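# Phone onto comic book, laptop onto its stand

## Task

Put the phone so it lies flat with all of it resting on the comic book. Also place the laptop, shut and with its top surface facing up, on the laptop stand, with one of its long edges butting against the stand's lips. When finished, neither arm may be in contact with the phone or the laptop.

## Robot and tools

Robot: two arms, left_arm and right_arm, each ending in a two-finger parallel gripper. Two head cameras, cam_head_left and cam_head_right (each 896x504), sit on a stand fixed behind the arms. A loose object may occasionally get nudged by an outside push.

Frame: everything uses the scene frame. Its origin is at table-top height, halfway between the arms' nominal bases; +z points up, +x points out across the table, +y points toward left_arm. Arm names do not match image left/right. Calibrated bases: left_arm at (+0.031, +0.243, 0) m, quat_wxyz (+1.000, 0, 0, +0.014); right_arm at (-0.029, -0.309, 0) m, quat_wxyz (+1.000, 0, 0, +0.003). Reported hand positions and orientations can be wrong by a few cm, more when reaching far. The fingers extend along the gripper's +z axis and spread along its y axis; end_effector_position is the point between the pads, roughly 1 cm short of the fingertips.

The 14-number row (used by execute_actions and move): left_arm dx, dy, dz, rx, ry, rz, opening, then right_arm in the same order. All values lie in [-1, 1]. The six pose numbers are an offset, not a pose: they count from that arm's Hand target as it was when the action or move began, along scene axes. 1.0 equals 0.6 m for dx/dy/dz and 180 degrees for rotation; rx, ry, rz form a single rotation vector, turning about the Hand target's position. A translation longer than 1.0 may be cut back along its direction. Opening is absolute: +1 fully open (0.094 m), -1 closed. Six zeros re-request the current Hand target; a 0 opening is a real command, so resend the present opening to leave a gripper alone.

execute_actions(actions, cameras): actions is a list of actions; each action is a list of up to 15 rows, one per 1/30 s step, and a shorter list repeats its final row to fill 15. Within one action every row is measured from the same start pose, not from the row before; the next action starts from the new Hand target, so repeating an offset keeps moving. An empty list just reports state and images. cameras: list of names; omitted, null or ["all"] gives both, [] gives none, an unknown name rejects the call.

move(target, speed, blend, opening_speed, blocking, cameras): straight-line paths toward target, which is one 14-number row or a list of up to 15 rows; every row in a list is an offset from the same starting Hand targets. speed is m/s, 0.002 to 4.3, default 0.25 (rotation up to twice that in rad/s); one value or one per target. blend (m) rounds corners at intermediate targets; 0 stops there. opening_speed is per second on the -1..+1 scale, at least 0.2; use it to close gently. blocking=false returns after about 0.5 s while motion continues. Paths end together, take 0.5 to 10 s, ignore obstacles and the other arm, and the gripper can lag, stray or exceed speed, especially with the arm almost straight. Route around an arm's own base rather than close past it. Opening changes on later targets happen only once everything is at rest. The extra "move:" line reports the outcome (done, off_target, moving, held, fault) and any limits (paced = pose clipped, held = steps withheld); an unnamed arm is done, i.e. resting within 10 mm and 2 degrees. Done does not mean no contact.

wait(seconds 0 to 10) lets time pass holding the last commands; a running move continues. stop() brakes a running move, needing some distance. zoom_image(camera, region) enlarges [x0, y0, x1, y1] pixels (max 504 by 504) of that camera's newest image. finished_scene(scene) ends the scene irreversibly; pass this scene's number.

Results: Hand target is your last commanded pose after clipping, and the base for the next offsets. Orientation commands are clipped each step to within 40 degrees of the measured one. Grippers often stop a few cm short because of friction or weight; waiting does not help, but a new command (even zeros) retries, and you can add the shortfall as an offset. grip_measured uses the opening scale; it reads a little wide when empty and about 0.064 below a hard part's width under full squeeze. Fingers press at full force once commanded about 0.05 below first contact (more for small, round or soft items). Release by commanding well above grip_measured. grip_effort_nm is motor effort (negative closing), not pad force. Joint torques include arm weight; joints 3 and 4 wrap at ±28 N m. Joint velocities "within noise" means the arm is still. Joint ranges (rad): waist ±2.880, shoulder 0 to 3.142, elbow 0 to 3.019 (straight 2.964), wrist pitch -1.693 to 1.571, wrist yaw ±1.571, wrist roll ±2.094. The scene keeps running while you write replies.

Avoid: anything leaving the table, dropping items or releasing them while moving, fast contact, targets set deep beyond a contact, and hitting fixed or heavy objects. Never let the arms meet; the clearance check does not protect grippers, housings or wrist cameras, and gripping the other arm's fingers counts as a press. A blocked arm keeps pushing until you command it back past its gripper. Holding loads, reaching far out or straining at unreachable poses heats motors: MOTOR HOT appears near 85 °C, and at 100 °C that arm goes limp for 30 to 60 s (OVER-TEMPERATURE FAULT), sometimes without warning.

Each tool is called after "Emit:" by a JSON object that holds its "name" and its "arguments".

## Session

Emit:
{"name": "execute_actions", "arguments": {"actions": []}}

Scene clock: 0.00 s.
left_arm: end_effector_position=(+0.5763, +0.0326, +0.2204) grip_measured=+1.000 grip_effort_nm=n/a end_effector_quat_wxyz=(+0.373, -0.189, +0.872, +0.255) | right_arm: end_effector_position=(+0.2774, -0.6662, +0.2410) grip_measured=+1.000 grip_effort_nm=n/a end_effector_quat_wxyz=(+0.133, +0.606, +0.784, +0.005)
Joint positions: left_arm=[-0.635 1.765 1.519 -1.122 -0.923 -0.933 0.094] | right_arm=[-0.891 1.406 1.314 -1.221 -0.069 0.44 0.094]
Joint velocities: within noise
Joint torques (N m): no reading
Motor temperatures (°C): left_arm=[23 25 33 24 28 23 28] | right_arm=[26 32 31 25 24 23 25]
Heat: left arm: hottest elbow 33 °C; right arm: hottest shoulder 32 °C.
Hand target: left_arm +0.5824, +0.0285, +0.2385; +0.386, -0.198, +0.868, +0.242 | right_arm +0.2821, -0.6719, +0.2485; +0.142, +0.605, +0.783, +0.003
Tool commands: left_gripper/opening=+1.0 right_gripper/opening=+1.0

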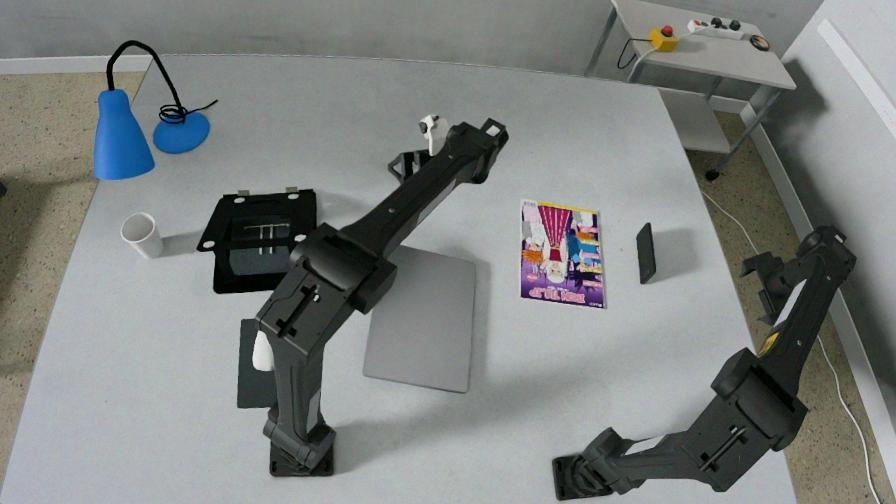

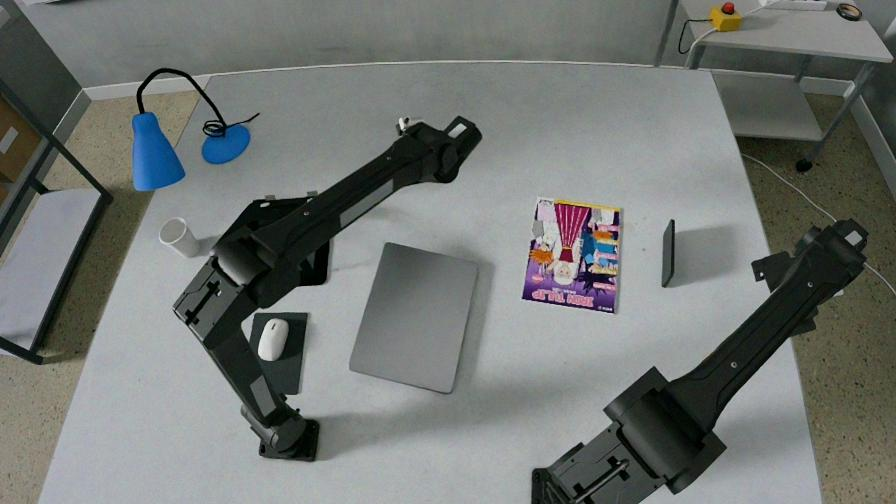

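Emit:
{"name": "move", "arguments": {"target": [-0.47,0.45,0.05,-0.137,0.2735,-0.188,0.9,0.322,0.27,-0.13,0,0.097,0.399,0.0], "speed": 0.5}}

Emit:
{"name": "zoom_image", "arguments": {"camera": "cam_head_left", "region": [500, 180, 700, 320]}}

Emit:
{"name": "zoom_image", "arguments": {"camera": "cam_head_right", "region": [520, 180, 720, 320]}}

Emit:
{"name": "zoom_image", "arguments": {"camera": "cam_head_right", "region": [160, 180, 500, 410]}}

Scene clock: 40.33 s.
left_arm: end_effector_position=(+0.3004, +0.2949, +0.2660) grip_measured=+0.902 grip_effort_nm=-0.090 end_effector_quat_wxyz=(+0.002, +0.097, +0.995, +0.002) | right_arm: end_effector_position=(+0.4581, -0.5045, +0.1639) grip_measured=+0.001 grip_effort_nm=-0.081 end_effector_quat_wxyz=(-0.007, +0.032, +0.999, +0.003)
Joint positions: left_arm=[0.162 1.05 1.105 -1.622 -0.003 0.386 0.089] | right_arm=[-0.386 1.747 1.537 -1.377 0 -0.316 0.047]
Joint velocities: within noise
Joint torques (N m): left_arm=[-0.67 -6.48 11.02 -0.23 0.13 0.08] | right_arm=[0.85 -17.79 12.75 -0.2 0.07 0.11]
Motor temperatures (°C): left_arm=[23 28 37 24 29 23 27] | right_arm=[26 33 37 25 24 23 24]
Heat: left arm: hottest elbow 37 °C; right arm: hottest elbow 37 °C.
Hand target: left_arm +0.3003, +0.2985, +0.2685; +0.000, +0.095, +0.995, +0.000 | right_arm +0.4752, -0.5099, +0.1706; +0.000, +0.027, +1.000, -0.001
Off the commanded pose: left_arm 0.004 m, 0 deg | right_arm 0.019 m, 1 deg.
move: off_target (right_arm)

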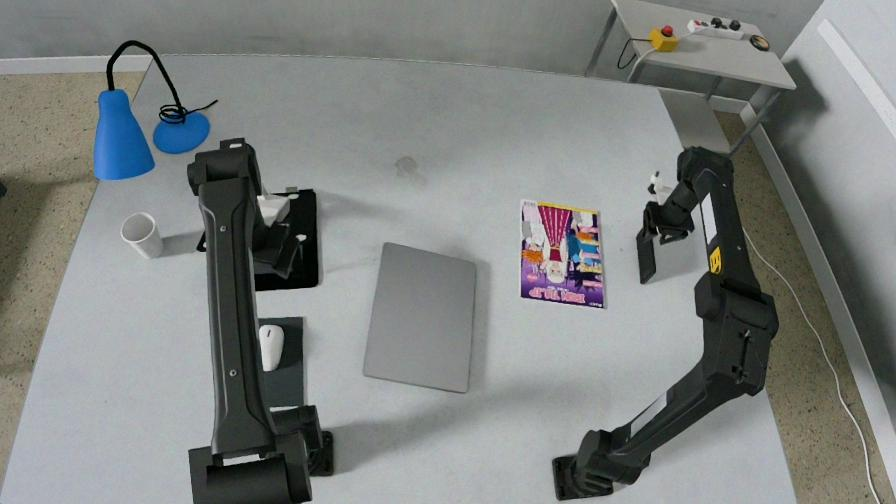

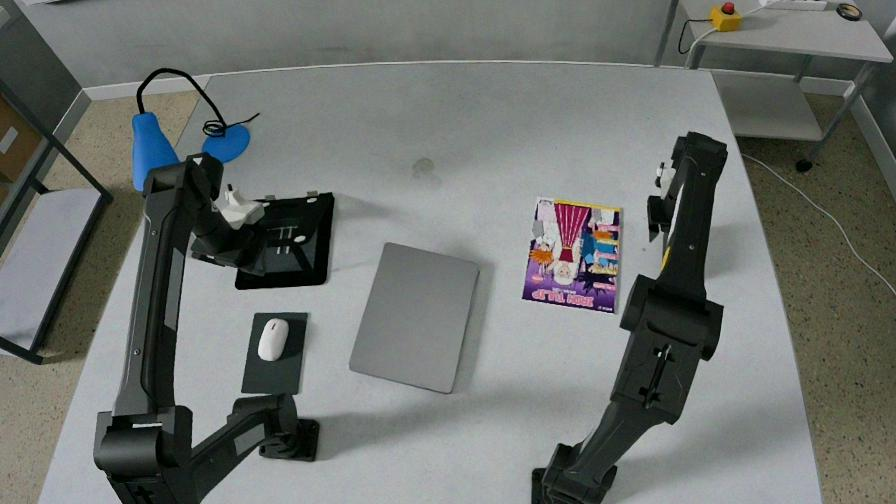

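Scaled by 2.520.

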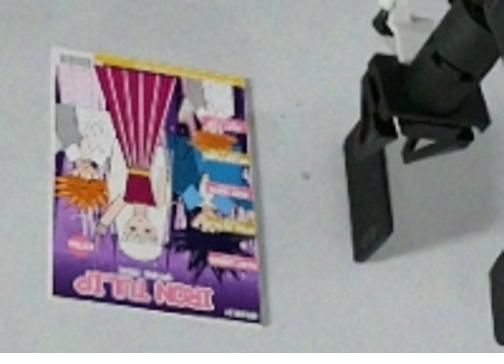

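Scaled by 2.520.

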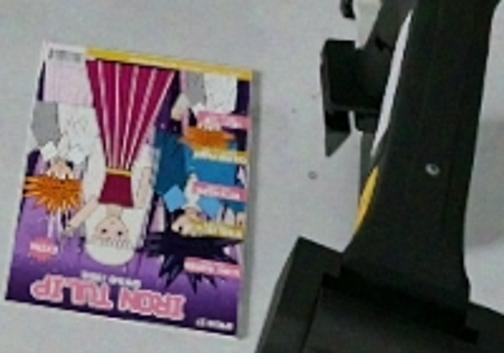

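Scaled by 1.482.

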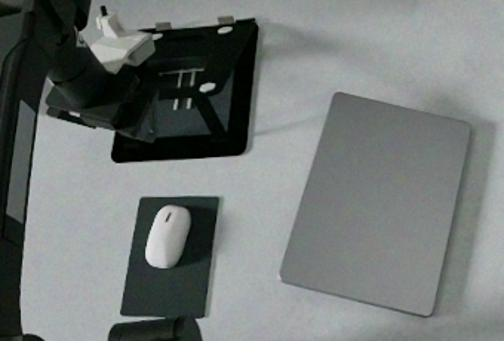

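Emit:
{"name": "move", "arguments": {"target": [0,0,0,0,0,0,0.9,-0.055,0,-0.108,0,0,0,0.0], "speed": 0.2, "cameras": ["cam_head_left","cam_head_right"]}}

Emit:
{"name": "zoom_image", "arguments": {"camera": "cam_head_left", "region": [600, 190, 720, 310]}}

Emit:
{"name": "zoom_image", "arguments": {"camera": "cam_head_right", "region": [620, 170, 740, 310]}}

Scene clock: 47.13 s.
left_arm: end_effector_position=(+0.3004, +0.2948, +0.2660) grip_measured=+0.902 grip_effort_nm=-0.081 end_effector_quat_wxyz=(+0.002, +0.097, +0.995, +0.002) | right_arm: end_effector_position=(+0.4456, -0.5047, +0.1101) grip_measured=+0.001 grip_effort_nm=-0.081 end_effector_quat_wxyz=(+0.001, +0.025, +1.000, +0.000)
Joint positions: left_arm=[0.162 1.05 1.105 -1.622 -0.002 0.386 0.089] | right_arm=[-0.395 1.746 1.389 -1.212 0 -0.339 0.047]
Joint velocities: within noise
Joint torques (N m): left_arm=[-0.56 -7 11 -0.13 0.14 0.1] | right_arm=[-0.26 -19.84 7.32 0.51 0.06 0.07]
Motor temperatures (°C): left_arm=[23 27 38 24 28 23 27] | right_arm=[26 33 38 25 24 23 24]
Heat: left arm: hottest elbow 38 °C; right arm: hottest elbow 38 °C.
Hand target: left_arm +0.3003, +0.2984, +0.2685; +0.000, +0.095, +0.995, +0.000 | right_arm +0.4422, -0.5100, +0.1056; +0.000, +0.027, +1.000, -0.001
Off the commanded pose: left_arm 0.004 m, 0 deg | right_arm 0.008 m, 0 deg.
move: done

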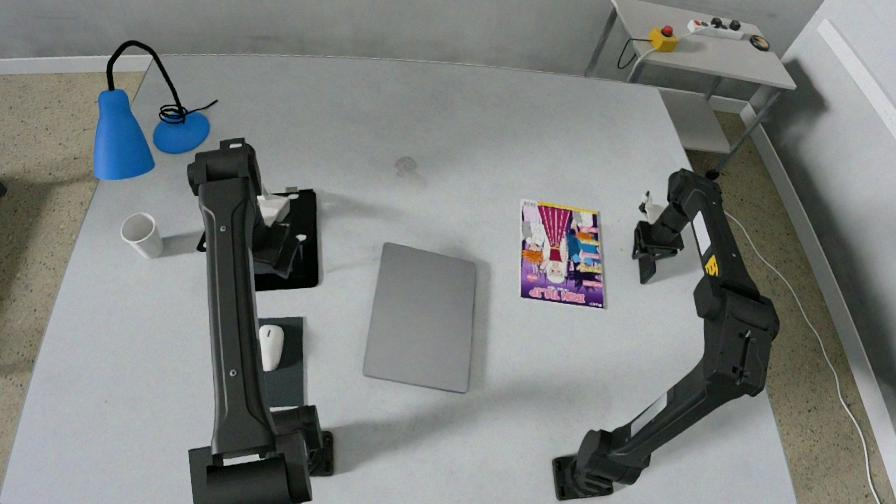

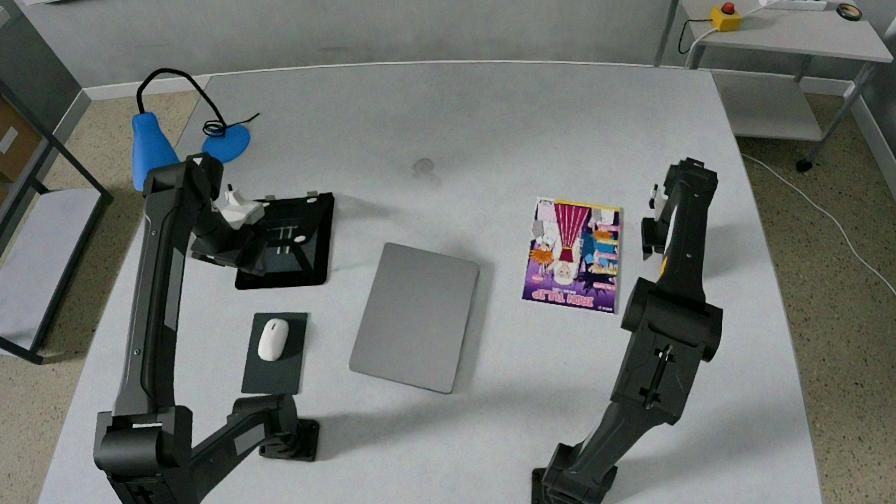

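Scaled by 4.200.

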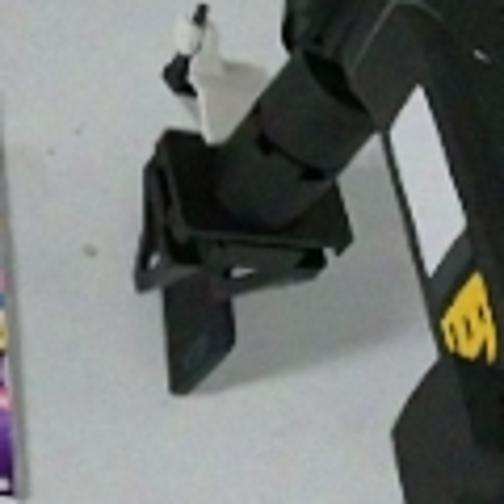

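Scaled by 3.600.

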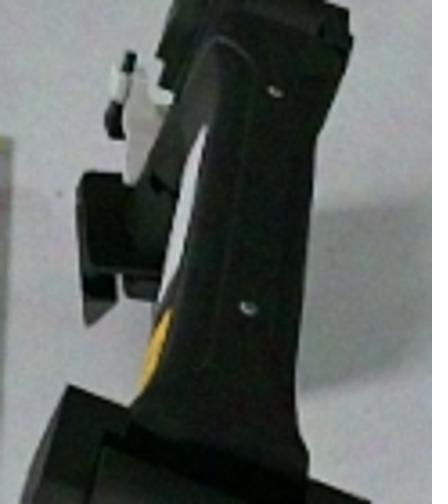

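Emit:
{"name": "move", "arguments": {"target": [[0,0,0,0,0,0,0.9,-0.033,0,0,0,0,0,0.0],[0,0,0,0,0,0,0.9,-0.033,0,-0.085,0,0,0,0.0],[0,0,0,0,0,0,0.9,-0.033,0,-0.085,0,0,0,-0.9]], "speed": [0.15,0.15,0.1], "opening_speed": 1.0, "cameras": ["cam_head_left","cam_head_right"]}}

Emit:
{"name": "zoom_image", "arguments": {"camera": "cam_head_left", "region": [600, 190, 720, 310]}}

Scene clock: 53.47 s.
left_arm: end_effector_position=(+0.3004, +0.2948, +0.2660) grip_measured=+0.902 grip_effort_nm=-0.081 end_effector_quat_wxyz=(+0.002, +0.097, +0.995, +0.002) | right_arm: end_effector_position=(+0.4287, -0.5067, +0.0747) grip_measured=-0.898 grip_effort_nm=-0.085 end_effector_quat_wxyz=(+0.016, +0.025, +1.000, -0.007)
Joint positions: left_arm=[0.162 1.05 1.105 -1.622 -0.002 0.386 0.089] | right_arm=[-0.411 1.728 1.263 -1.07 0 -0.356 0.005]
Joint velocities: within noise
Joint torques (N m): left_arm=[0.15 -6.59 11.06 -0.01 0.1 0.16] | right_arm=[-0.15 -16.26 6.87 0.58 0.05 0.09]
Motor temperatures (°C): left_arm=[23 27 38 24 28 23 27] | right_arm=[26 34 39 25 24 23 24]
Heat: left arm: hottest elbow 38 °C; right arm: hottest elbow 39 °C.
Hand target: left_arm +0.3003, +0.2984, +0.2685; +0.000, +0.095, +0.995, +0.000 | right_arm +0.4225, -0.5101, +0.0547; +0.000, +0.027, +1.000, -0.001
Off the commanded pose: left_arm 0.004 m, 0 deg | right_arm 0.021 m, 2 deg.
move: off_target (right_arm); target 3's new opening was sent with right_arm's hand 0.021 m and 2 deg from that target

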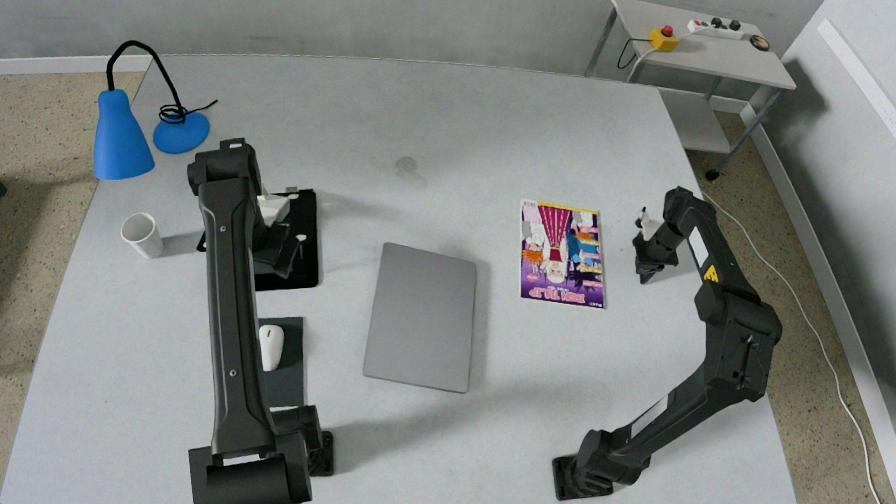

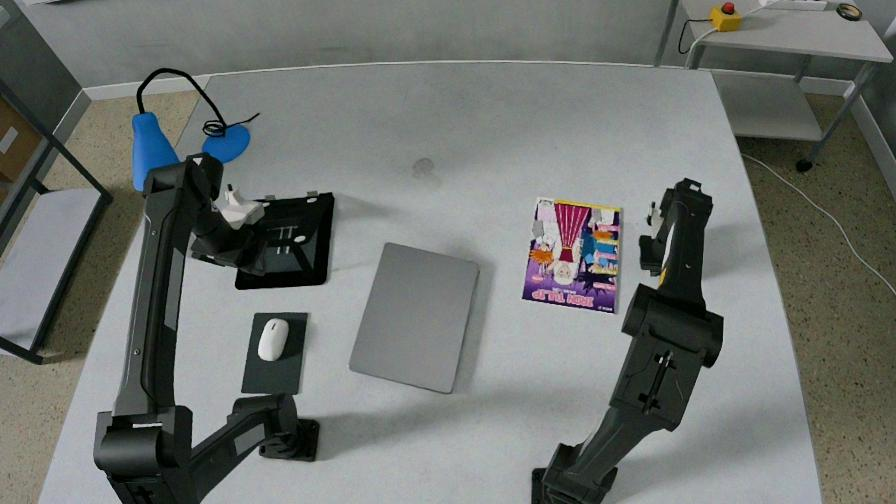

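Scaled by 4.200.

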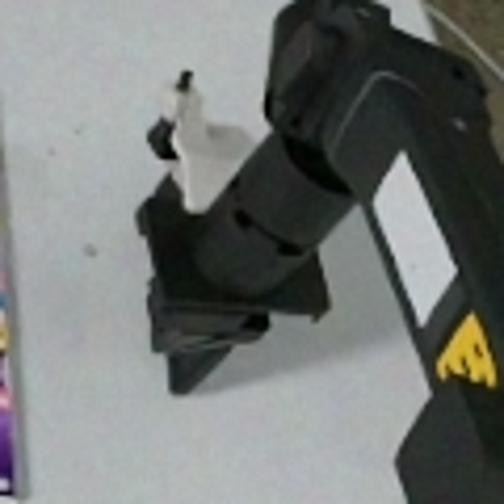

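Emit:
{"name": "move", "arguments": {"target": [[0,0,0,0,0,0,0.9,0,0,0.03,0,0,0,-1],[0,0,0,0,0,0,0.9,0,0,0.12,0,0,0,-1]], "speed": 0.1, "cameras": ["cam_head_left","cam_head_right"]}}

Emit:
{"name": "zoom_image", "arguments": {"camera": "cam_head_left", "region": [600, 190, 720, 310]}}

Scene clock: 58.70 s.
left_arm: end_effector_position=(+0.3004, +0.2948, +0.2660) grip_measured=+0.902 grip_effort_nm=-0.081 end_effector_quat_wxyz=(+0.002, +0.097, +0.995, +0.002) | right_arm: end_effector_position=(+0.4081, -0.4978, +0.1070) grip_measured=-0.991 grip_effort_nm=-0.491 end_effector_quat_wxyz=(-0.020, +0.025, +0.999, +0.008)
Joint positions: left_arm=[0.162 1.05 1.105 -1.622 -0.002 0.386 0.089] | right_arm=[-0.411 1.686 1.299 -1.227 0 -0.356 0]
Joint velocities: within noise
Joint torques (N m): left_arm=[-0.44 -6.36 11.26 0.05 0.12 0.12] | right_arm=[-0.15 -18.49 11.55 -0.39 0.07 0.09]
Motor temperatures (°C): left_arm=[23 27 38 24 28 23 27] | right_arm=[26 34 38 25 24 23 25]
Heat: left arm: hottest elbow 38 °C; right arm: hottest elbow 38 °C.
Hand target: left_arm +0.3003, +0.2984, +0.2685; +0.000, +0.095, +0.995, +0.000 | right_arm +0.4224, -0.5100, +0.1267; +0.000, +0.027, +1.000, -0.001
Off the commanded pose: left_arm 0.004 m, 0 deg | right_arm 0.027 m, 3 deg.
move: off_target (right_arm)

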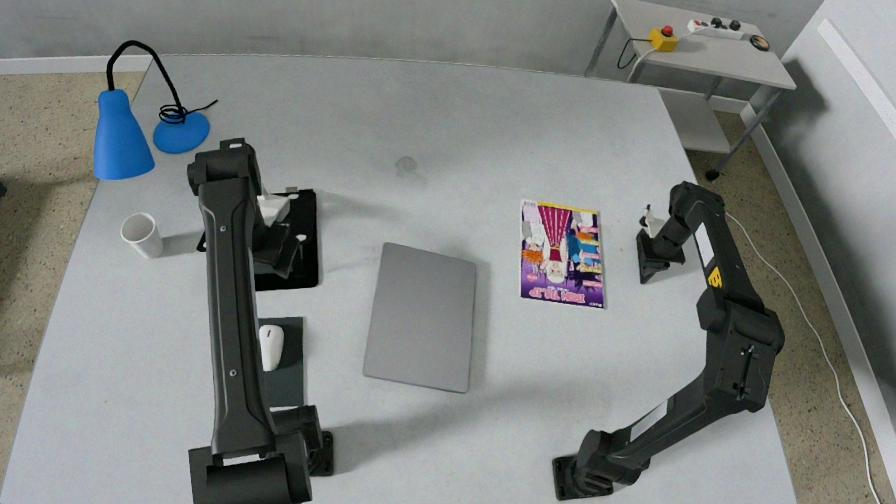

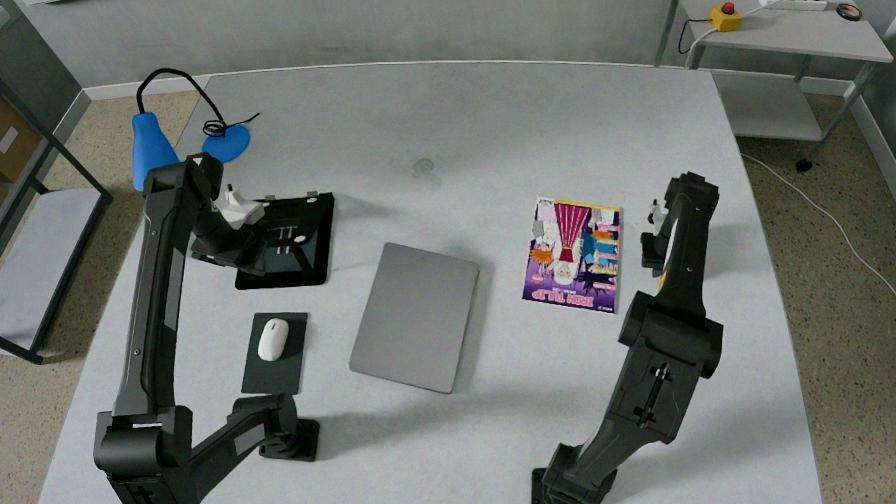

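Scaled by 4.200.

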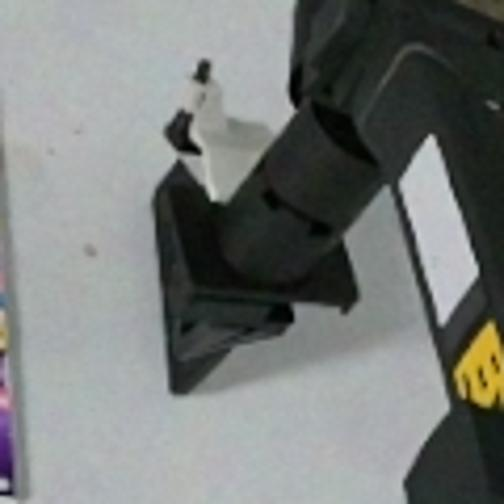

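Emit:
{"name": "move", "arguments": {"target": [0,0,0,0,0,0,0.9,0.01,-0.052,0.0,0,0,0,0.3], "speed": 0.15, "cameras": ["cam_head_left","cam_head_right"]}}

Emit:
{"name": "zoom_image", "arguments": {"camera": "cam_head_left", "region": [610, 200, 710, 300]}}

Emit:
{"name": "zoom_image", "arguments": {"camera": "cam_head_right", "region": [620, 190, 720, 290]}}

Scene clock: 67.50 s.
left_arm: end_effector_position=(+0.3004, +0.2948, +0.2660) grip_measured=+0.902 grip_effort_nm=-0.085 end_effector_quat_wxyz=(+0.002, +0.097, +0.995, +0.002) | right_arm: end_effector_position=(+0.4139, -0.5295, +0.1215) grip_measured=+0.299 grip_effort_nm=0.066 end_effector_quat_wxyz=(-0.006, +0.027, +1.000, +0.002)
Joint positions: left_arm=[0.162 1.05 1.105 -1.622 -0.002 0.386 0.089] | right_arm=[-0.465 1.699 1.357 -1.241 0.001 -0.406 0.061]
Joint velocities: within noise
Joint torques (N m): left_arm=[-0.91 -7.3 11.15 -0.1 0.14 0.12] | right_arm=[0.03 -15.97 12.03 -0.27 0.01 0.08]
Motor temperatures (°C): left_arm=[23 26 39 24 28 23 27] | right_arm=[26 34 41 25 24 23 25]
Heat: left arm: hottest elbow 39 °C; right arm: hottest elbow 41 °C.
Hand target: left_arm +0.3003, +0.2984, +0.2685; +0.000, +0.095, +0.995, +0.000 | right_arm +0.4285, -0.5411, +0.1267; +0.000, +0.027, +1.000, -0.001
Off the commanded pose: left_arm 0.004 m, 0 deg | right_arm 0.019 m, 1 deg.
move: off_target (right_arm)

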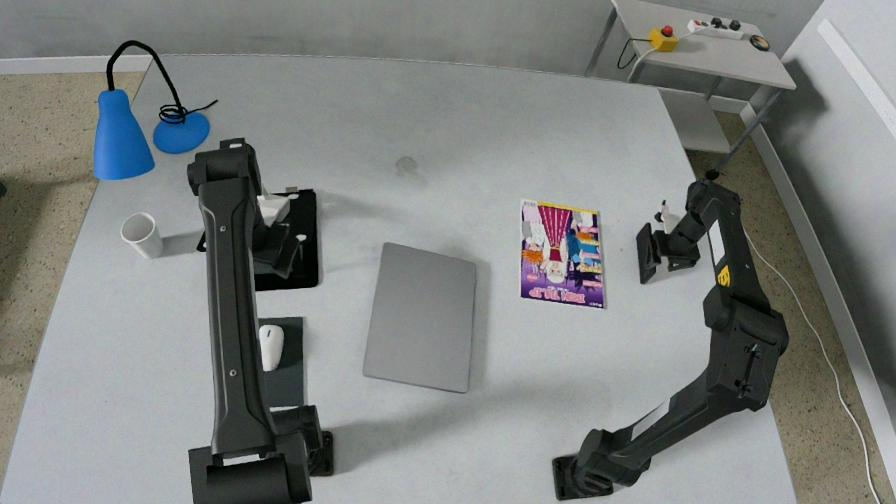

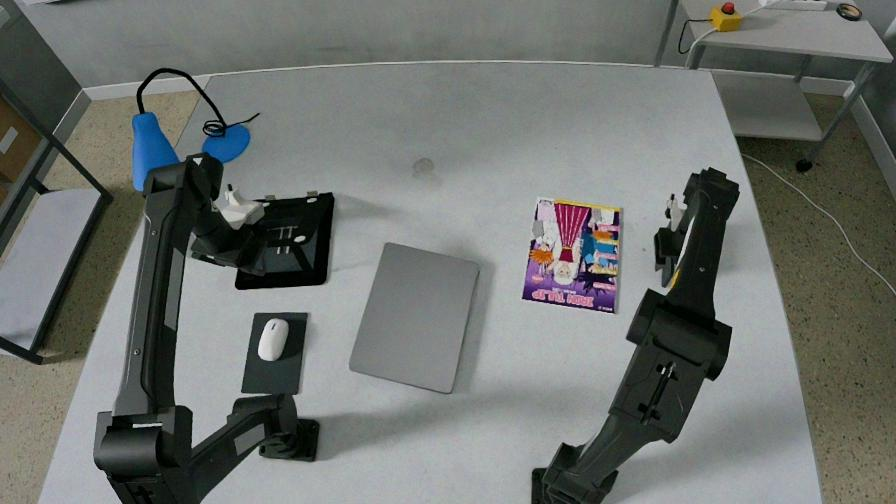

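Scaled by 5.040.

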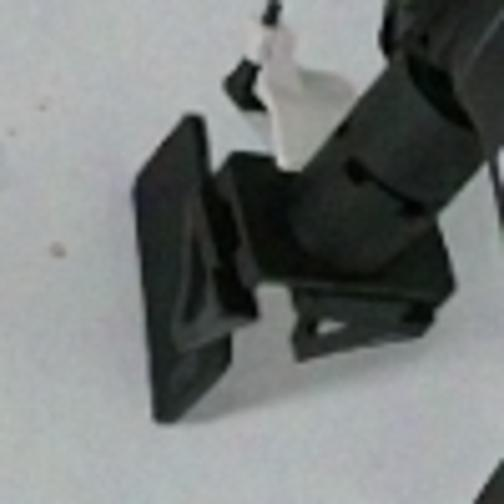

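Scaled by 5.040.

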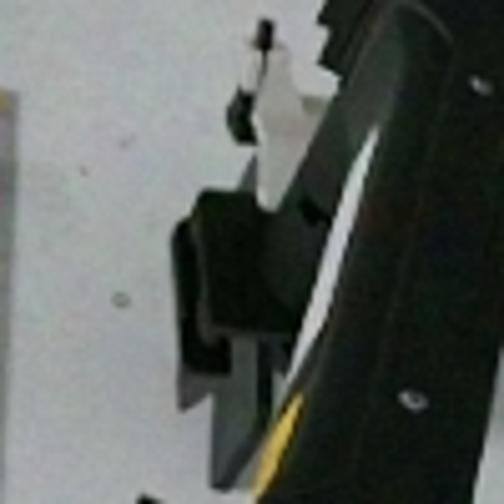

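Emit:
{"name": "move", "arguments": {"target": [0,0,0,0,0,0,0.9,0.09,-0.008,0.0,0,0,0,0.3], "speed": 0.15, "cameras": ["cam_head_left","cam_head_right"]}}

Emit:
{"name": "zoom_image", "arguments": {"camera": "cam_head_left", "region": [610, 200, 710, 300]}}

Scene clock: 76.13 s.
left_arm: end_effector_position=(+0.3004, +0.2948, +0.2660) grip_measured=+0.902 grip_effort_nm=-0.081 end_effector_quat_wxyz=(+0.002, +0.097, +0.995, +0.002) | right_arm: end_effector_position=(+0.4636, -0.5432, +0.1235) grip_measured=+0.299 grip_effort_nm=0.066 end_effector_quat_wxyz=(-0.005, +0.028, +1.000, +0.002)
Joint positions: left_arm=[0.162 1.05 1.105 -1.622 -0.002 0.386 0.089] | right_arm=[-0.447 1.822 1.532 -1.292 0.001 -0.387 0.061]
Joint velocities: within noise
Joint torques (N m): left_arm=[-0.44 -6.07 11 -0.13 0.08 0.11] | right_arm=[1.26 -18.32 12.51 -0.17 0 0.19]
Motor temperatures (°C): left_arm=[23 26 39 24 28 23 27] | right_arm=[26 35 42 25 24 23 25]
Heat: left arm: hottest elbow 39 °C; right arm: hottest elbow 42 °C.
Hand target: left_arm +0.3003, +0.2984, +0.2685; +0.000, +0.095, +0.995, +0.000 | right_arm +0.4824, -0.5461, +0.1267; +0.000, +0.027, +1.000, -0.001
Off the commanded pose: left_arm 0.004 m, 0 deg | right_arm 0.019 m, 1 deg.
move: off_target (right_arm)

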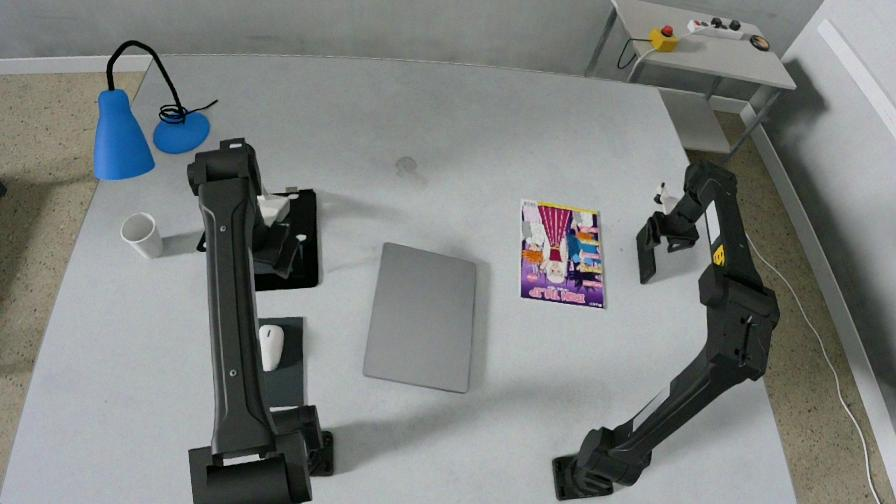

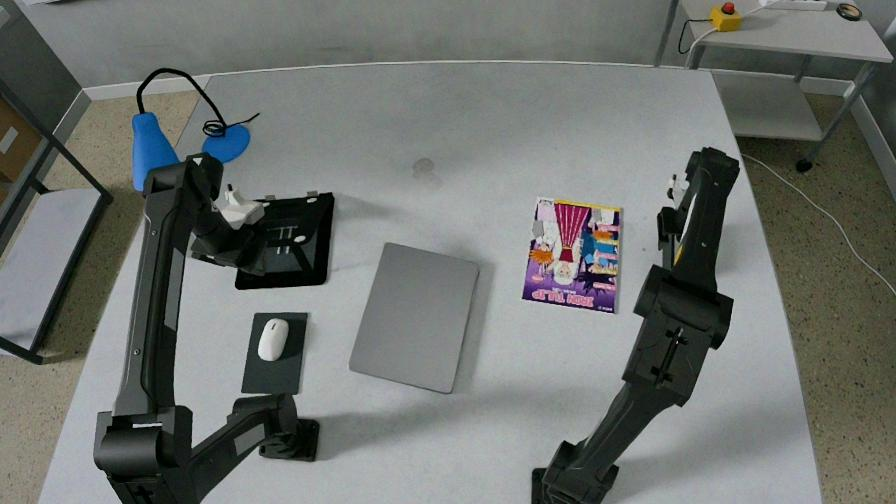

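Scaled by 5.040.

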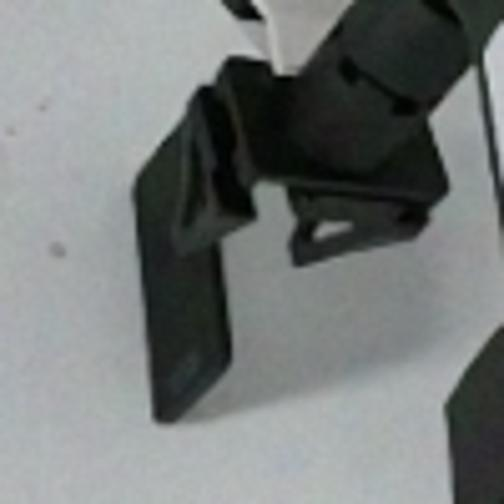

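Emit:
{"name": "move", "arguments": {"target": [[0,0,0,0,0,0,0.9,0.01,-0.008,-0.05,0,0,0,0.3],[0,0,0,0,0,0,0.9,0.01,-0.008,-0.1,0,0,0,0.3],[0,0,0,0,0,0,0.9,0.01,-0.008,-0.1,0,0,0,-0.95]], "speed": 0.12, "opening_speed": 1.2, "cameras": ["cam_head_left","cam_head_right"]}}

Emit:
{"name": "zoom_image", "arguments": {"camera": "cam_head_left", "region": [610, 200, 710, 300]}}

Scene clock: 83.40 s.
left_arm: end_effector_position=(+0.3004, +0.2948, +0.2660) grip_measured=+0.902 grip_effort_nm=-0.081 end_effector_quat_wxyz=(+0.002, +0.097, +0.995, +0.002) | right_arm: end_effector_position=(+0.4858, -0.5537, +0.0859) grip_measured=-0.909 grip_effort_nm=-0.979 end_effector_quat_wxyz=(+0.011, +0.028, +1.000, -0.006)
Joint positions: left_arm=[0.162 1.05 1.105 -1.622 -0.002 0.386 0.089] | right_arm=[-0.447 1.892 1.532 -1.185 0.001 -0.386 0.004]
Joint velocities: within noise
Joint torques (N m): left_arm=[-0.15 -6.42 11.02 0.08 0.11 0.13] | right_arm=[0.97 -19.43 8.14 0.54 0.01 0.19]
Motor temperatures (°C): left_arm=[23 26 39 24 28 23 27] | right_arm=[26 35 42 25 24 23 25]
Heat: left arm: hottest elbow 39 °C; right arm: hottest elbow 42 °C.
Hand target: left_arm +0.3003, +0.2984, +0.2685; +0.000, +0.095, +0.995, +0.000 | right_arm +0.4884, -0.5509, +0.0668; +0.000, +0.027, +1.000, -0.001
Off the commanded pose: left_arm 0.004 m, 0 deg | right_arm 0.020 m, 1 deg.
move: off_target (right_arm); target 3's new opening was sent with right_arm's hand 0.020 m and 1 deg from that target

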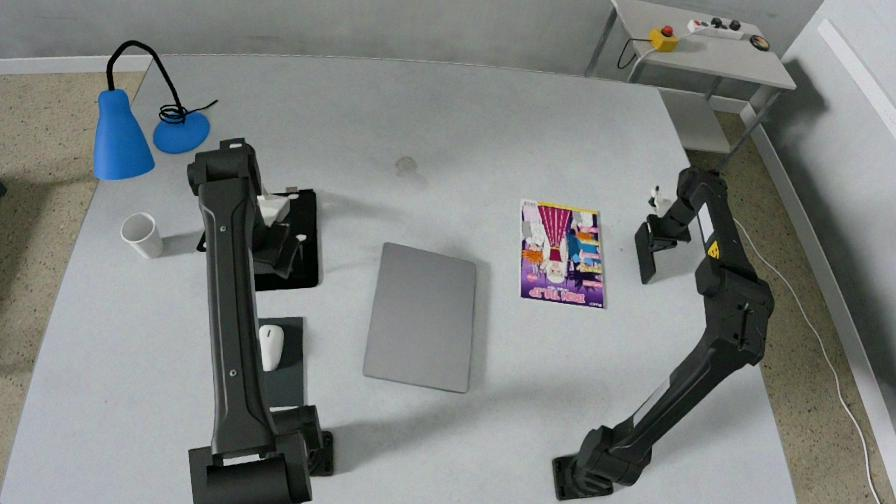

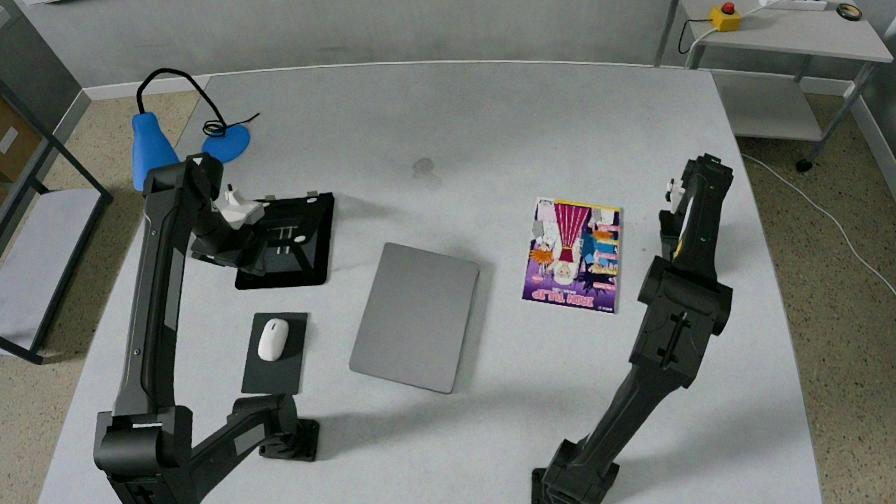

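Scaled by 5.040.

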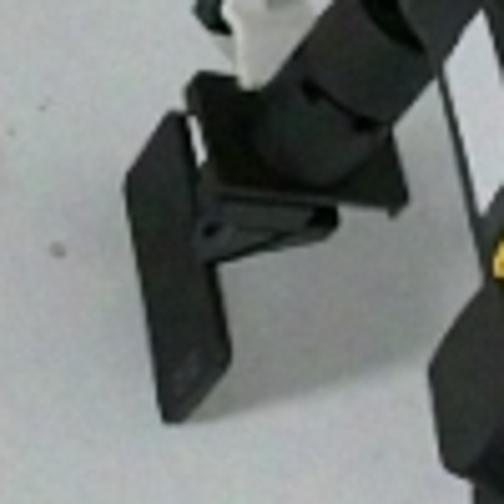

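Emit:
{"name": "move", "arguments": {"target": [[0,0,0,0,0,0,0.9,0.0,0.0,0.09,0,0,0,-0.95],[0,0,0,0,0,0,0.9,-0.01,0.012,0.08,0,0,0,0.2]], "speed": 0.15, "cameras": ["cam_head_left","cam_head_right"]}}

Emit:
{"name": "zoom_image", "arguments": {"camera": "cam_head_left", "region": [610, 200, 710, 300]}}

Scene clock: 89.27 s.
left_arm: end_effector_position=(+0.3004, +0.2948, +0.2660) grip_measured=+0.902 grip_effort_nm=-0.081 end_effector_quat_wxyz=(+0.002, +0.097, +0.995, +0.002) | right_arm: end_effector_position=(+0.4690, -0.5446, +0.0952) grip_measured=+0.198 grip_effort_nm=0.066 end_effector_quat_wxyz=(-0.018, +0.029, +0.999, +0.007)
Joint positions: left_arm=[0.162 1.05 1.105 -1.622 -0.002 0.386 0.089] | right_arm=[-0.445 1.876 1.533 -1.266 0.001 -0.383 0.056]
Joint velocities: within noise
Joint torques (N m): left_arm=[-0.15 -6.3 11.07 -0.03 0.11 0.11] | right_arm=[1.44 -22.77 10.7 -0.27 -0.01 0.22]
Motor temperatures (°C): left_arm=[23 26 39 24 28 23 27] | right_arm=[26 35 41 25 24 23 25]
Heat: left arm: hottest elbow 39 °C; right arm: hottest elbow 41 °C.
Hand target: left_arm +0.3003, +0.2984, +0.2685; +0.000, +0.095, +0.995, +0.000 | right_arm +0.4824, -0.5436, +0.1146; +0.000, +0.027, +1.000, -0.001
Off the commanded pose: left_arm 0.004 m, 0 deg | right_arm 0.024 m, 2 deg.
move: off_target (right_arm); target 2's new opening was sent with right_arm's hand 0.029 m and 3 deg from that target

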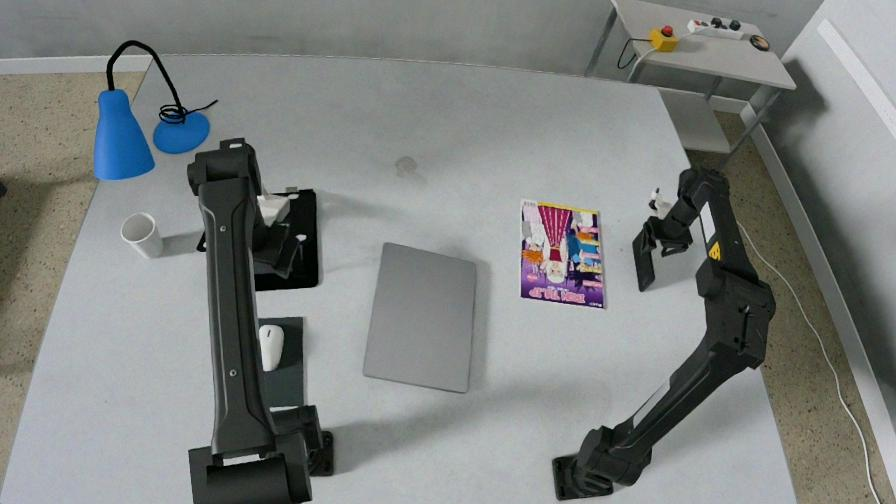

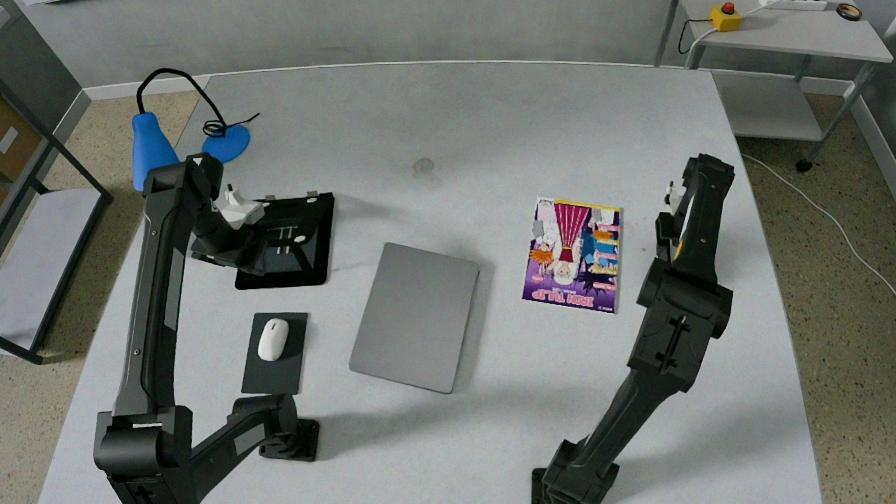

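Scaled by 5.040.

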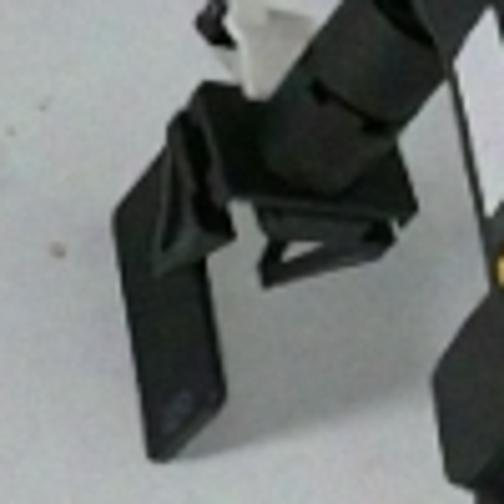

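Emit:
{"name": "move", "arguments": {"target": [[0,0,0,0,0,0,0.9,-0.01,0.0,-0.09,0,0,0,0.2],[0,0,0,0,0,0,0.9,-0.01,0.0,-0.12,0,0,0,0.2]], "speed": 0.12, "cameras": ["cam_head_left","cam_head_right"]}}

Emit:
{"name": "zoom_image", "arguments": {"camera": "cam_head_left", "region": [610, 200, 710, 300]}}

Scene clock: 94.20 s.
left_arm: end_effector_position=(+0.3004, +0.2948, +0.2660) grip_measured=+0.902 grip_effort_nm=-0.081 end_effector_quat_wxyz=(+0.002, +0.097, +0.995, +0.002) | right_arm: end_effector_position=(+0.4790, -0.5493, +0.0669) grip_measured=+0.199 grip_effort_nm=0.066 end_effector_quat_wxyz=(+0.017, +0.029, +0.999, -0.008)
Joint positions: left_arm=[0.162 1.05 1.105 -1.622 -0.002 0.386 0.089] | right_arm=[-0.445 1.884 1.465 -1.114 0.001 -0.382 0.056]
Joint velocities: within noise
Joint torques (N m): left_arm=[-0.44 -6.77 11 0.03 0.14 0.16] | right_arm=[1.03 -18.9 6.94 0.7 0.02 0.18]
Motor temperatures (°C): left_arm=[23 26 39 24 28 23 27] | right_arm=[26 36 41 25 24 23 25]
Heat: left arm: hottest elbow 39 °C; right arm: hottest elbow 41 °C.
Hand target: left_arm +0.3003, +0.2984, +0.2685; +0.000, +0.095, +0.995, +0.000 | right_arm +0.4764, -0.5436, +0.0427; +0.000, +0.027, +1.000, -0.001
Off the commanded pose: left_arm 0.004 m, 0 deg | right_arm 0.025 m, 2 deg.
move: off_target (right_arm)

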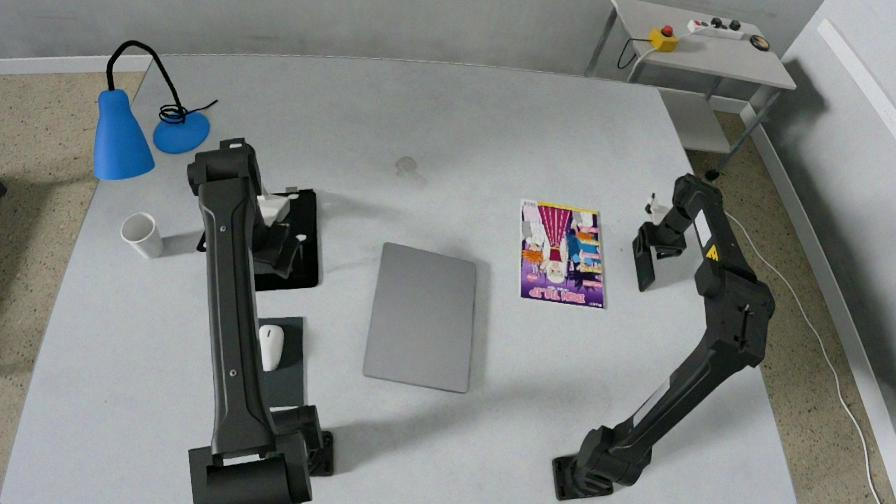

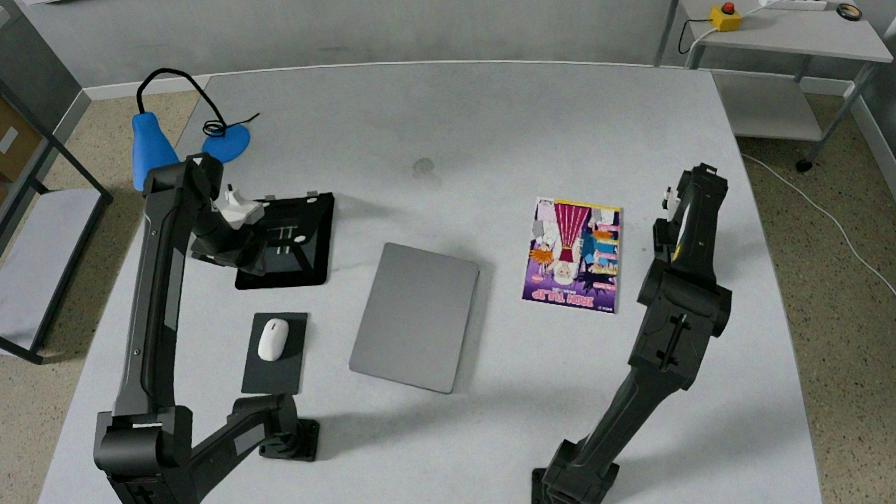

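Scaled by 5.040.

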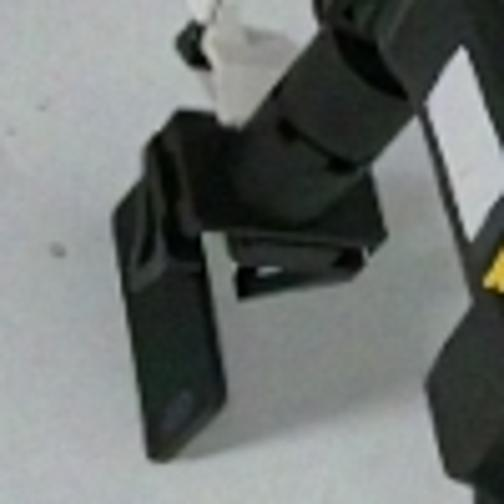

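Emit:
{"name": "move", "arguments": {"target": [[0,0,0,0,0,0,0.9,0.0,0.0,0.0,0,0,0,-1],[0,0,0,0,0,0,0.9,0.0,0.0,0.14,0,0,0,-1]], "speed": 0.1, "opening_speed": 1.0, "cameras": ["cam_head_left","cam_head_right"]}}

Emit:
{"name": "zoom_image", "arguments": {"camera": "cam_head_left", "region": [610, 200, 710, 300]}}

Scene clock: 99.67 s.
left_arm: end_effector_position=(+0.3004, +0.2948, +0.2660) grip_measured=+0.902 grip_effort_nm=-0.081 end_effector_quat_wxyz=(+0.002, +0.097, +0.995, +0.002) | right_arm: end_effector_position=(+0.4544, -0.5375, +0.0936) grip_measured=-0.846 grip_effort_nm=-1.038 end_effector_quat_wxyz=(-0.032, +0.029, +0.999, +0.014)
Joint positions: left_arm=[0.162 1.05 1.105 -1.622 -0.002 0.386 0.089] | right_arm=[-0.445 1.857 1.5 -1.284 0 -0.382 0.007]
Joint velocities: within noise
Joint torques (N m): left_arm=[-0.73 -6.12 11.03 -0.09 0.11 0.07] | right_arm=[1.03 -22.59 12.31 -0.39 0.03 0.18]
Motor temperatures (°C): left_arm=[23 26 39 24 28 23 27] | right_arm=[26 36 40 25 24 23 25]
Heat: left arm: hottest elbow 39 °C; right arm: hottest elbow 40 °C.
Hand target: left_arm +0.3003, +0.2984, +0.2685; +0.000, +0.095, +0.995, +0.000 | right_arm +0.4765, -0.5437, +0.1267; +0.000, +0.027, +1.000, -0.001
Off the commanded pose: left_arm 0.004 m, 0 deg | right_arm 0.040 m, 4 deg.
move: off_target (right_arm)

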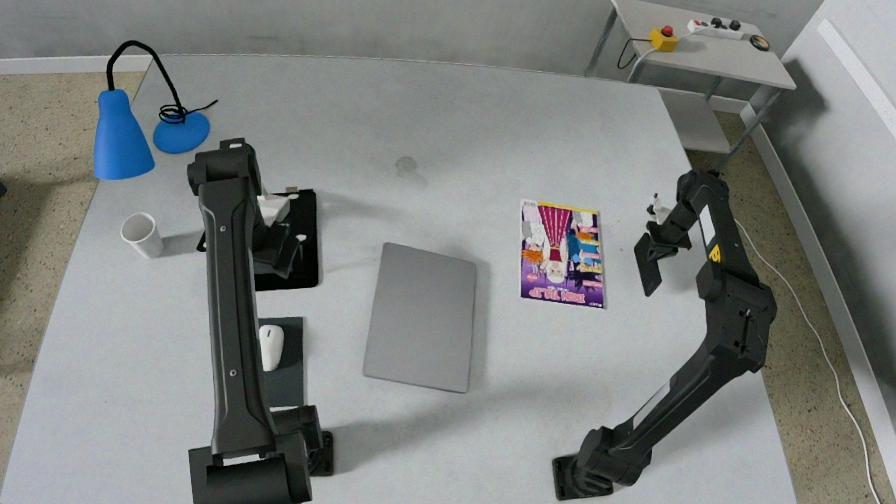

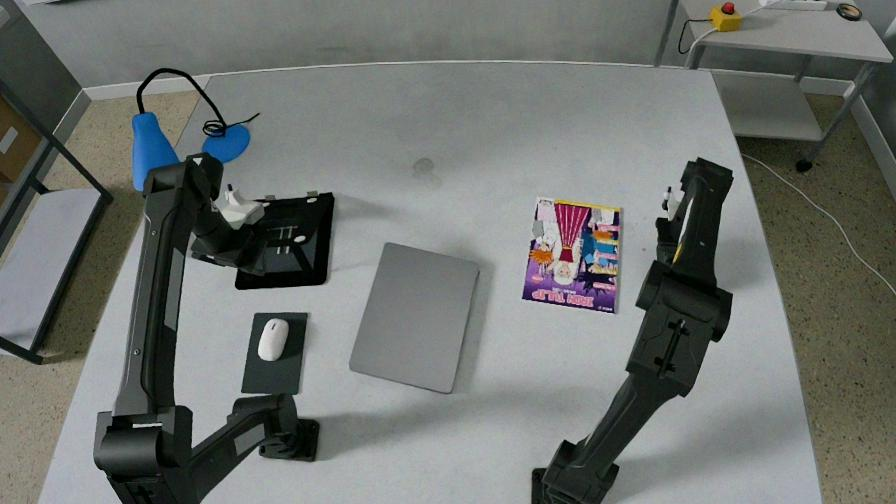

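Scaled by 5.040.

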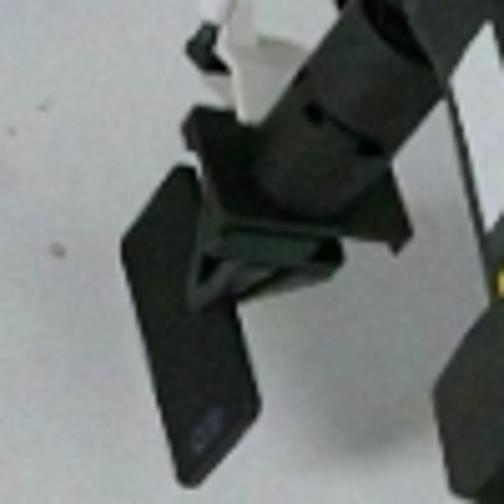

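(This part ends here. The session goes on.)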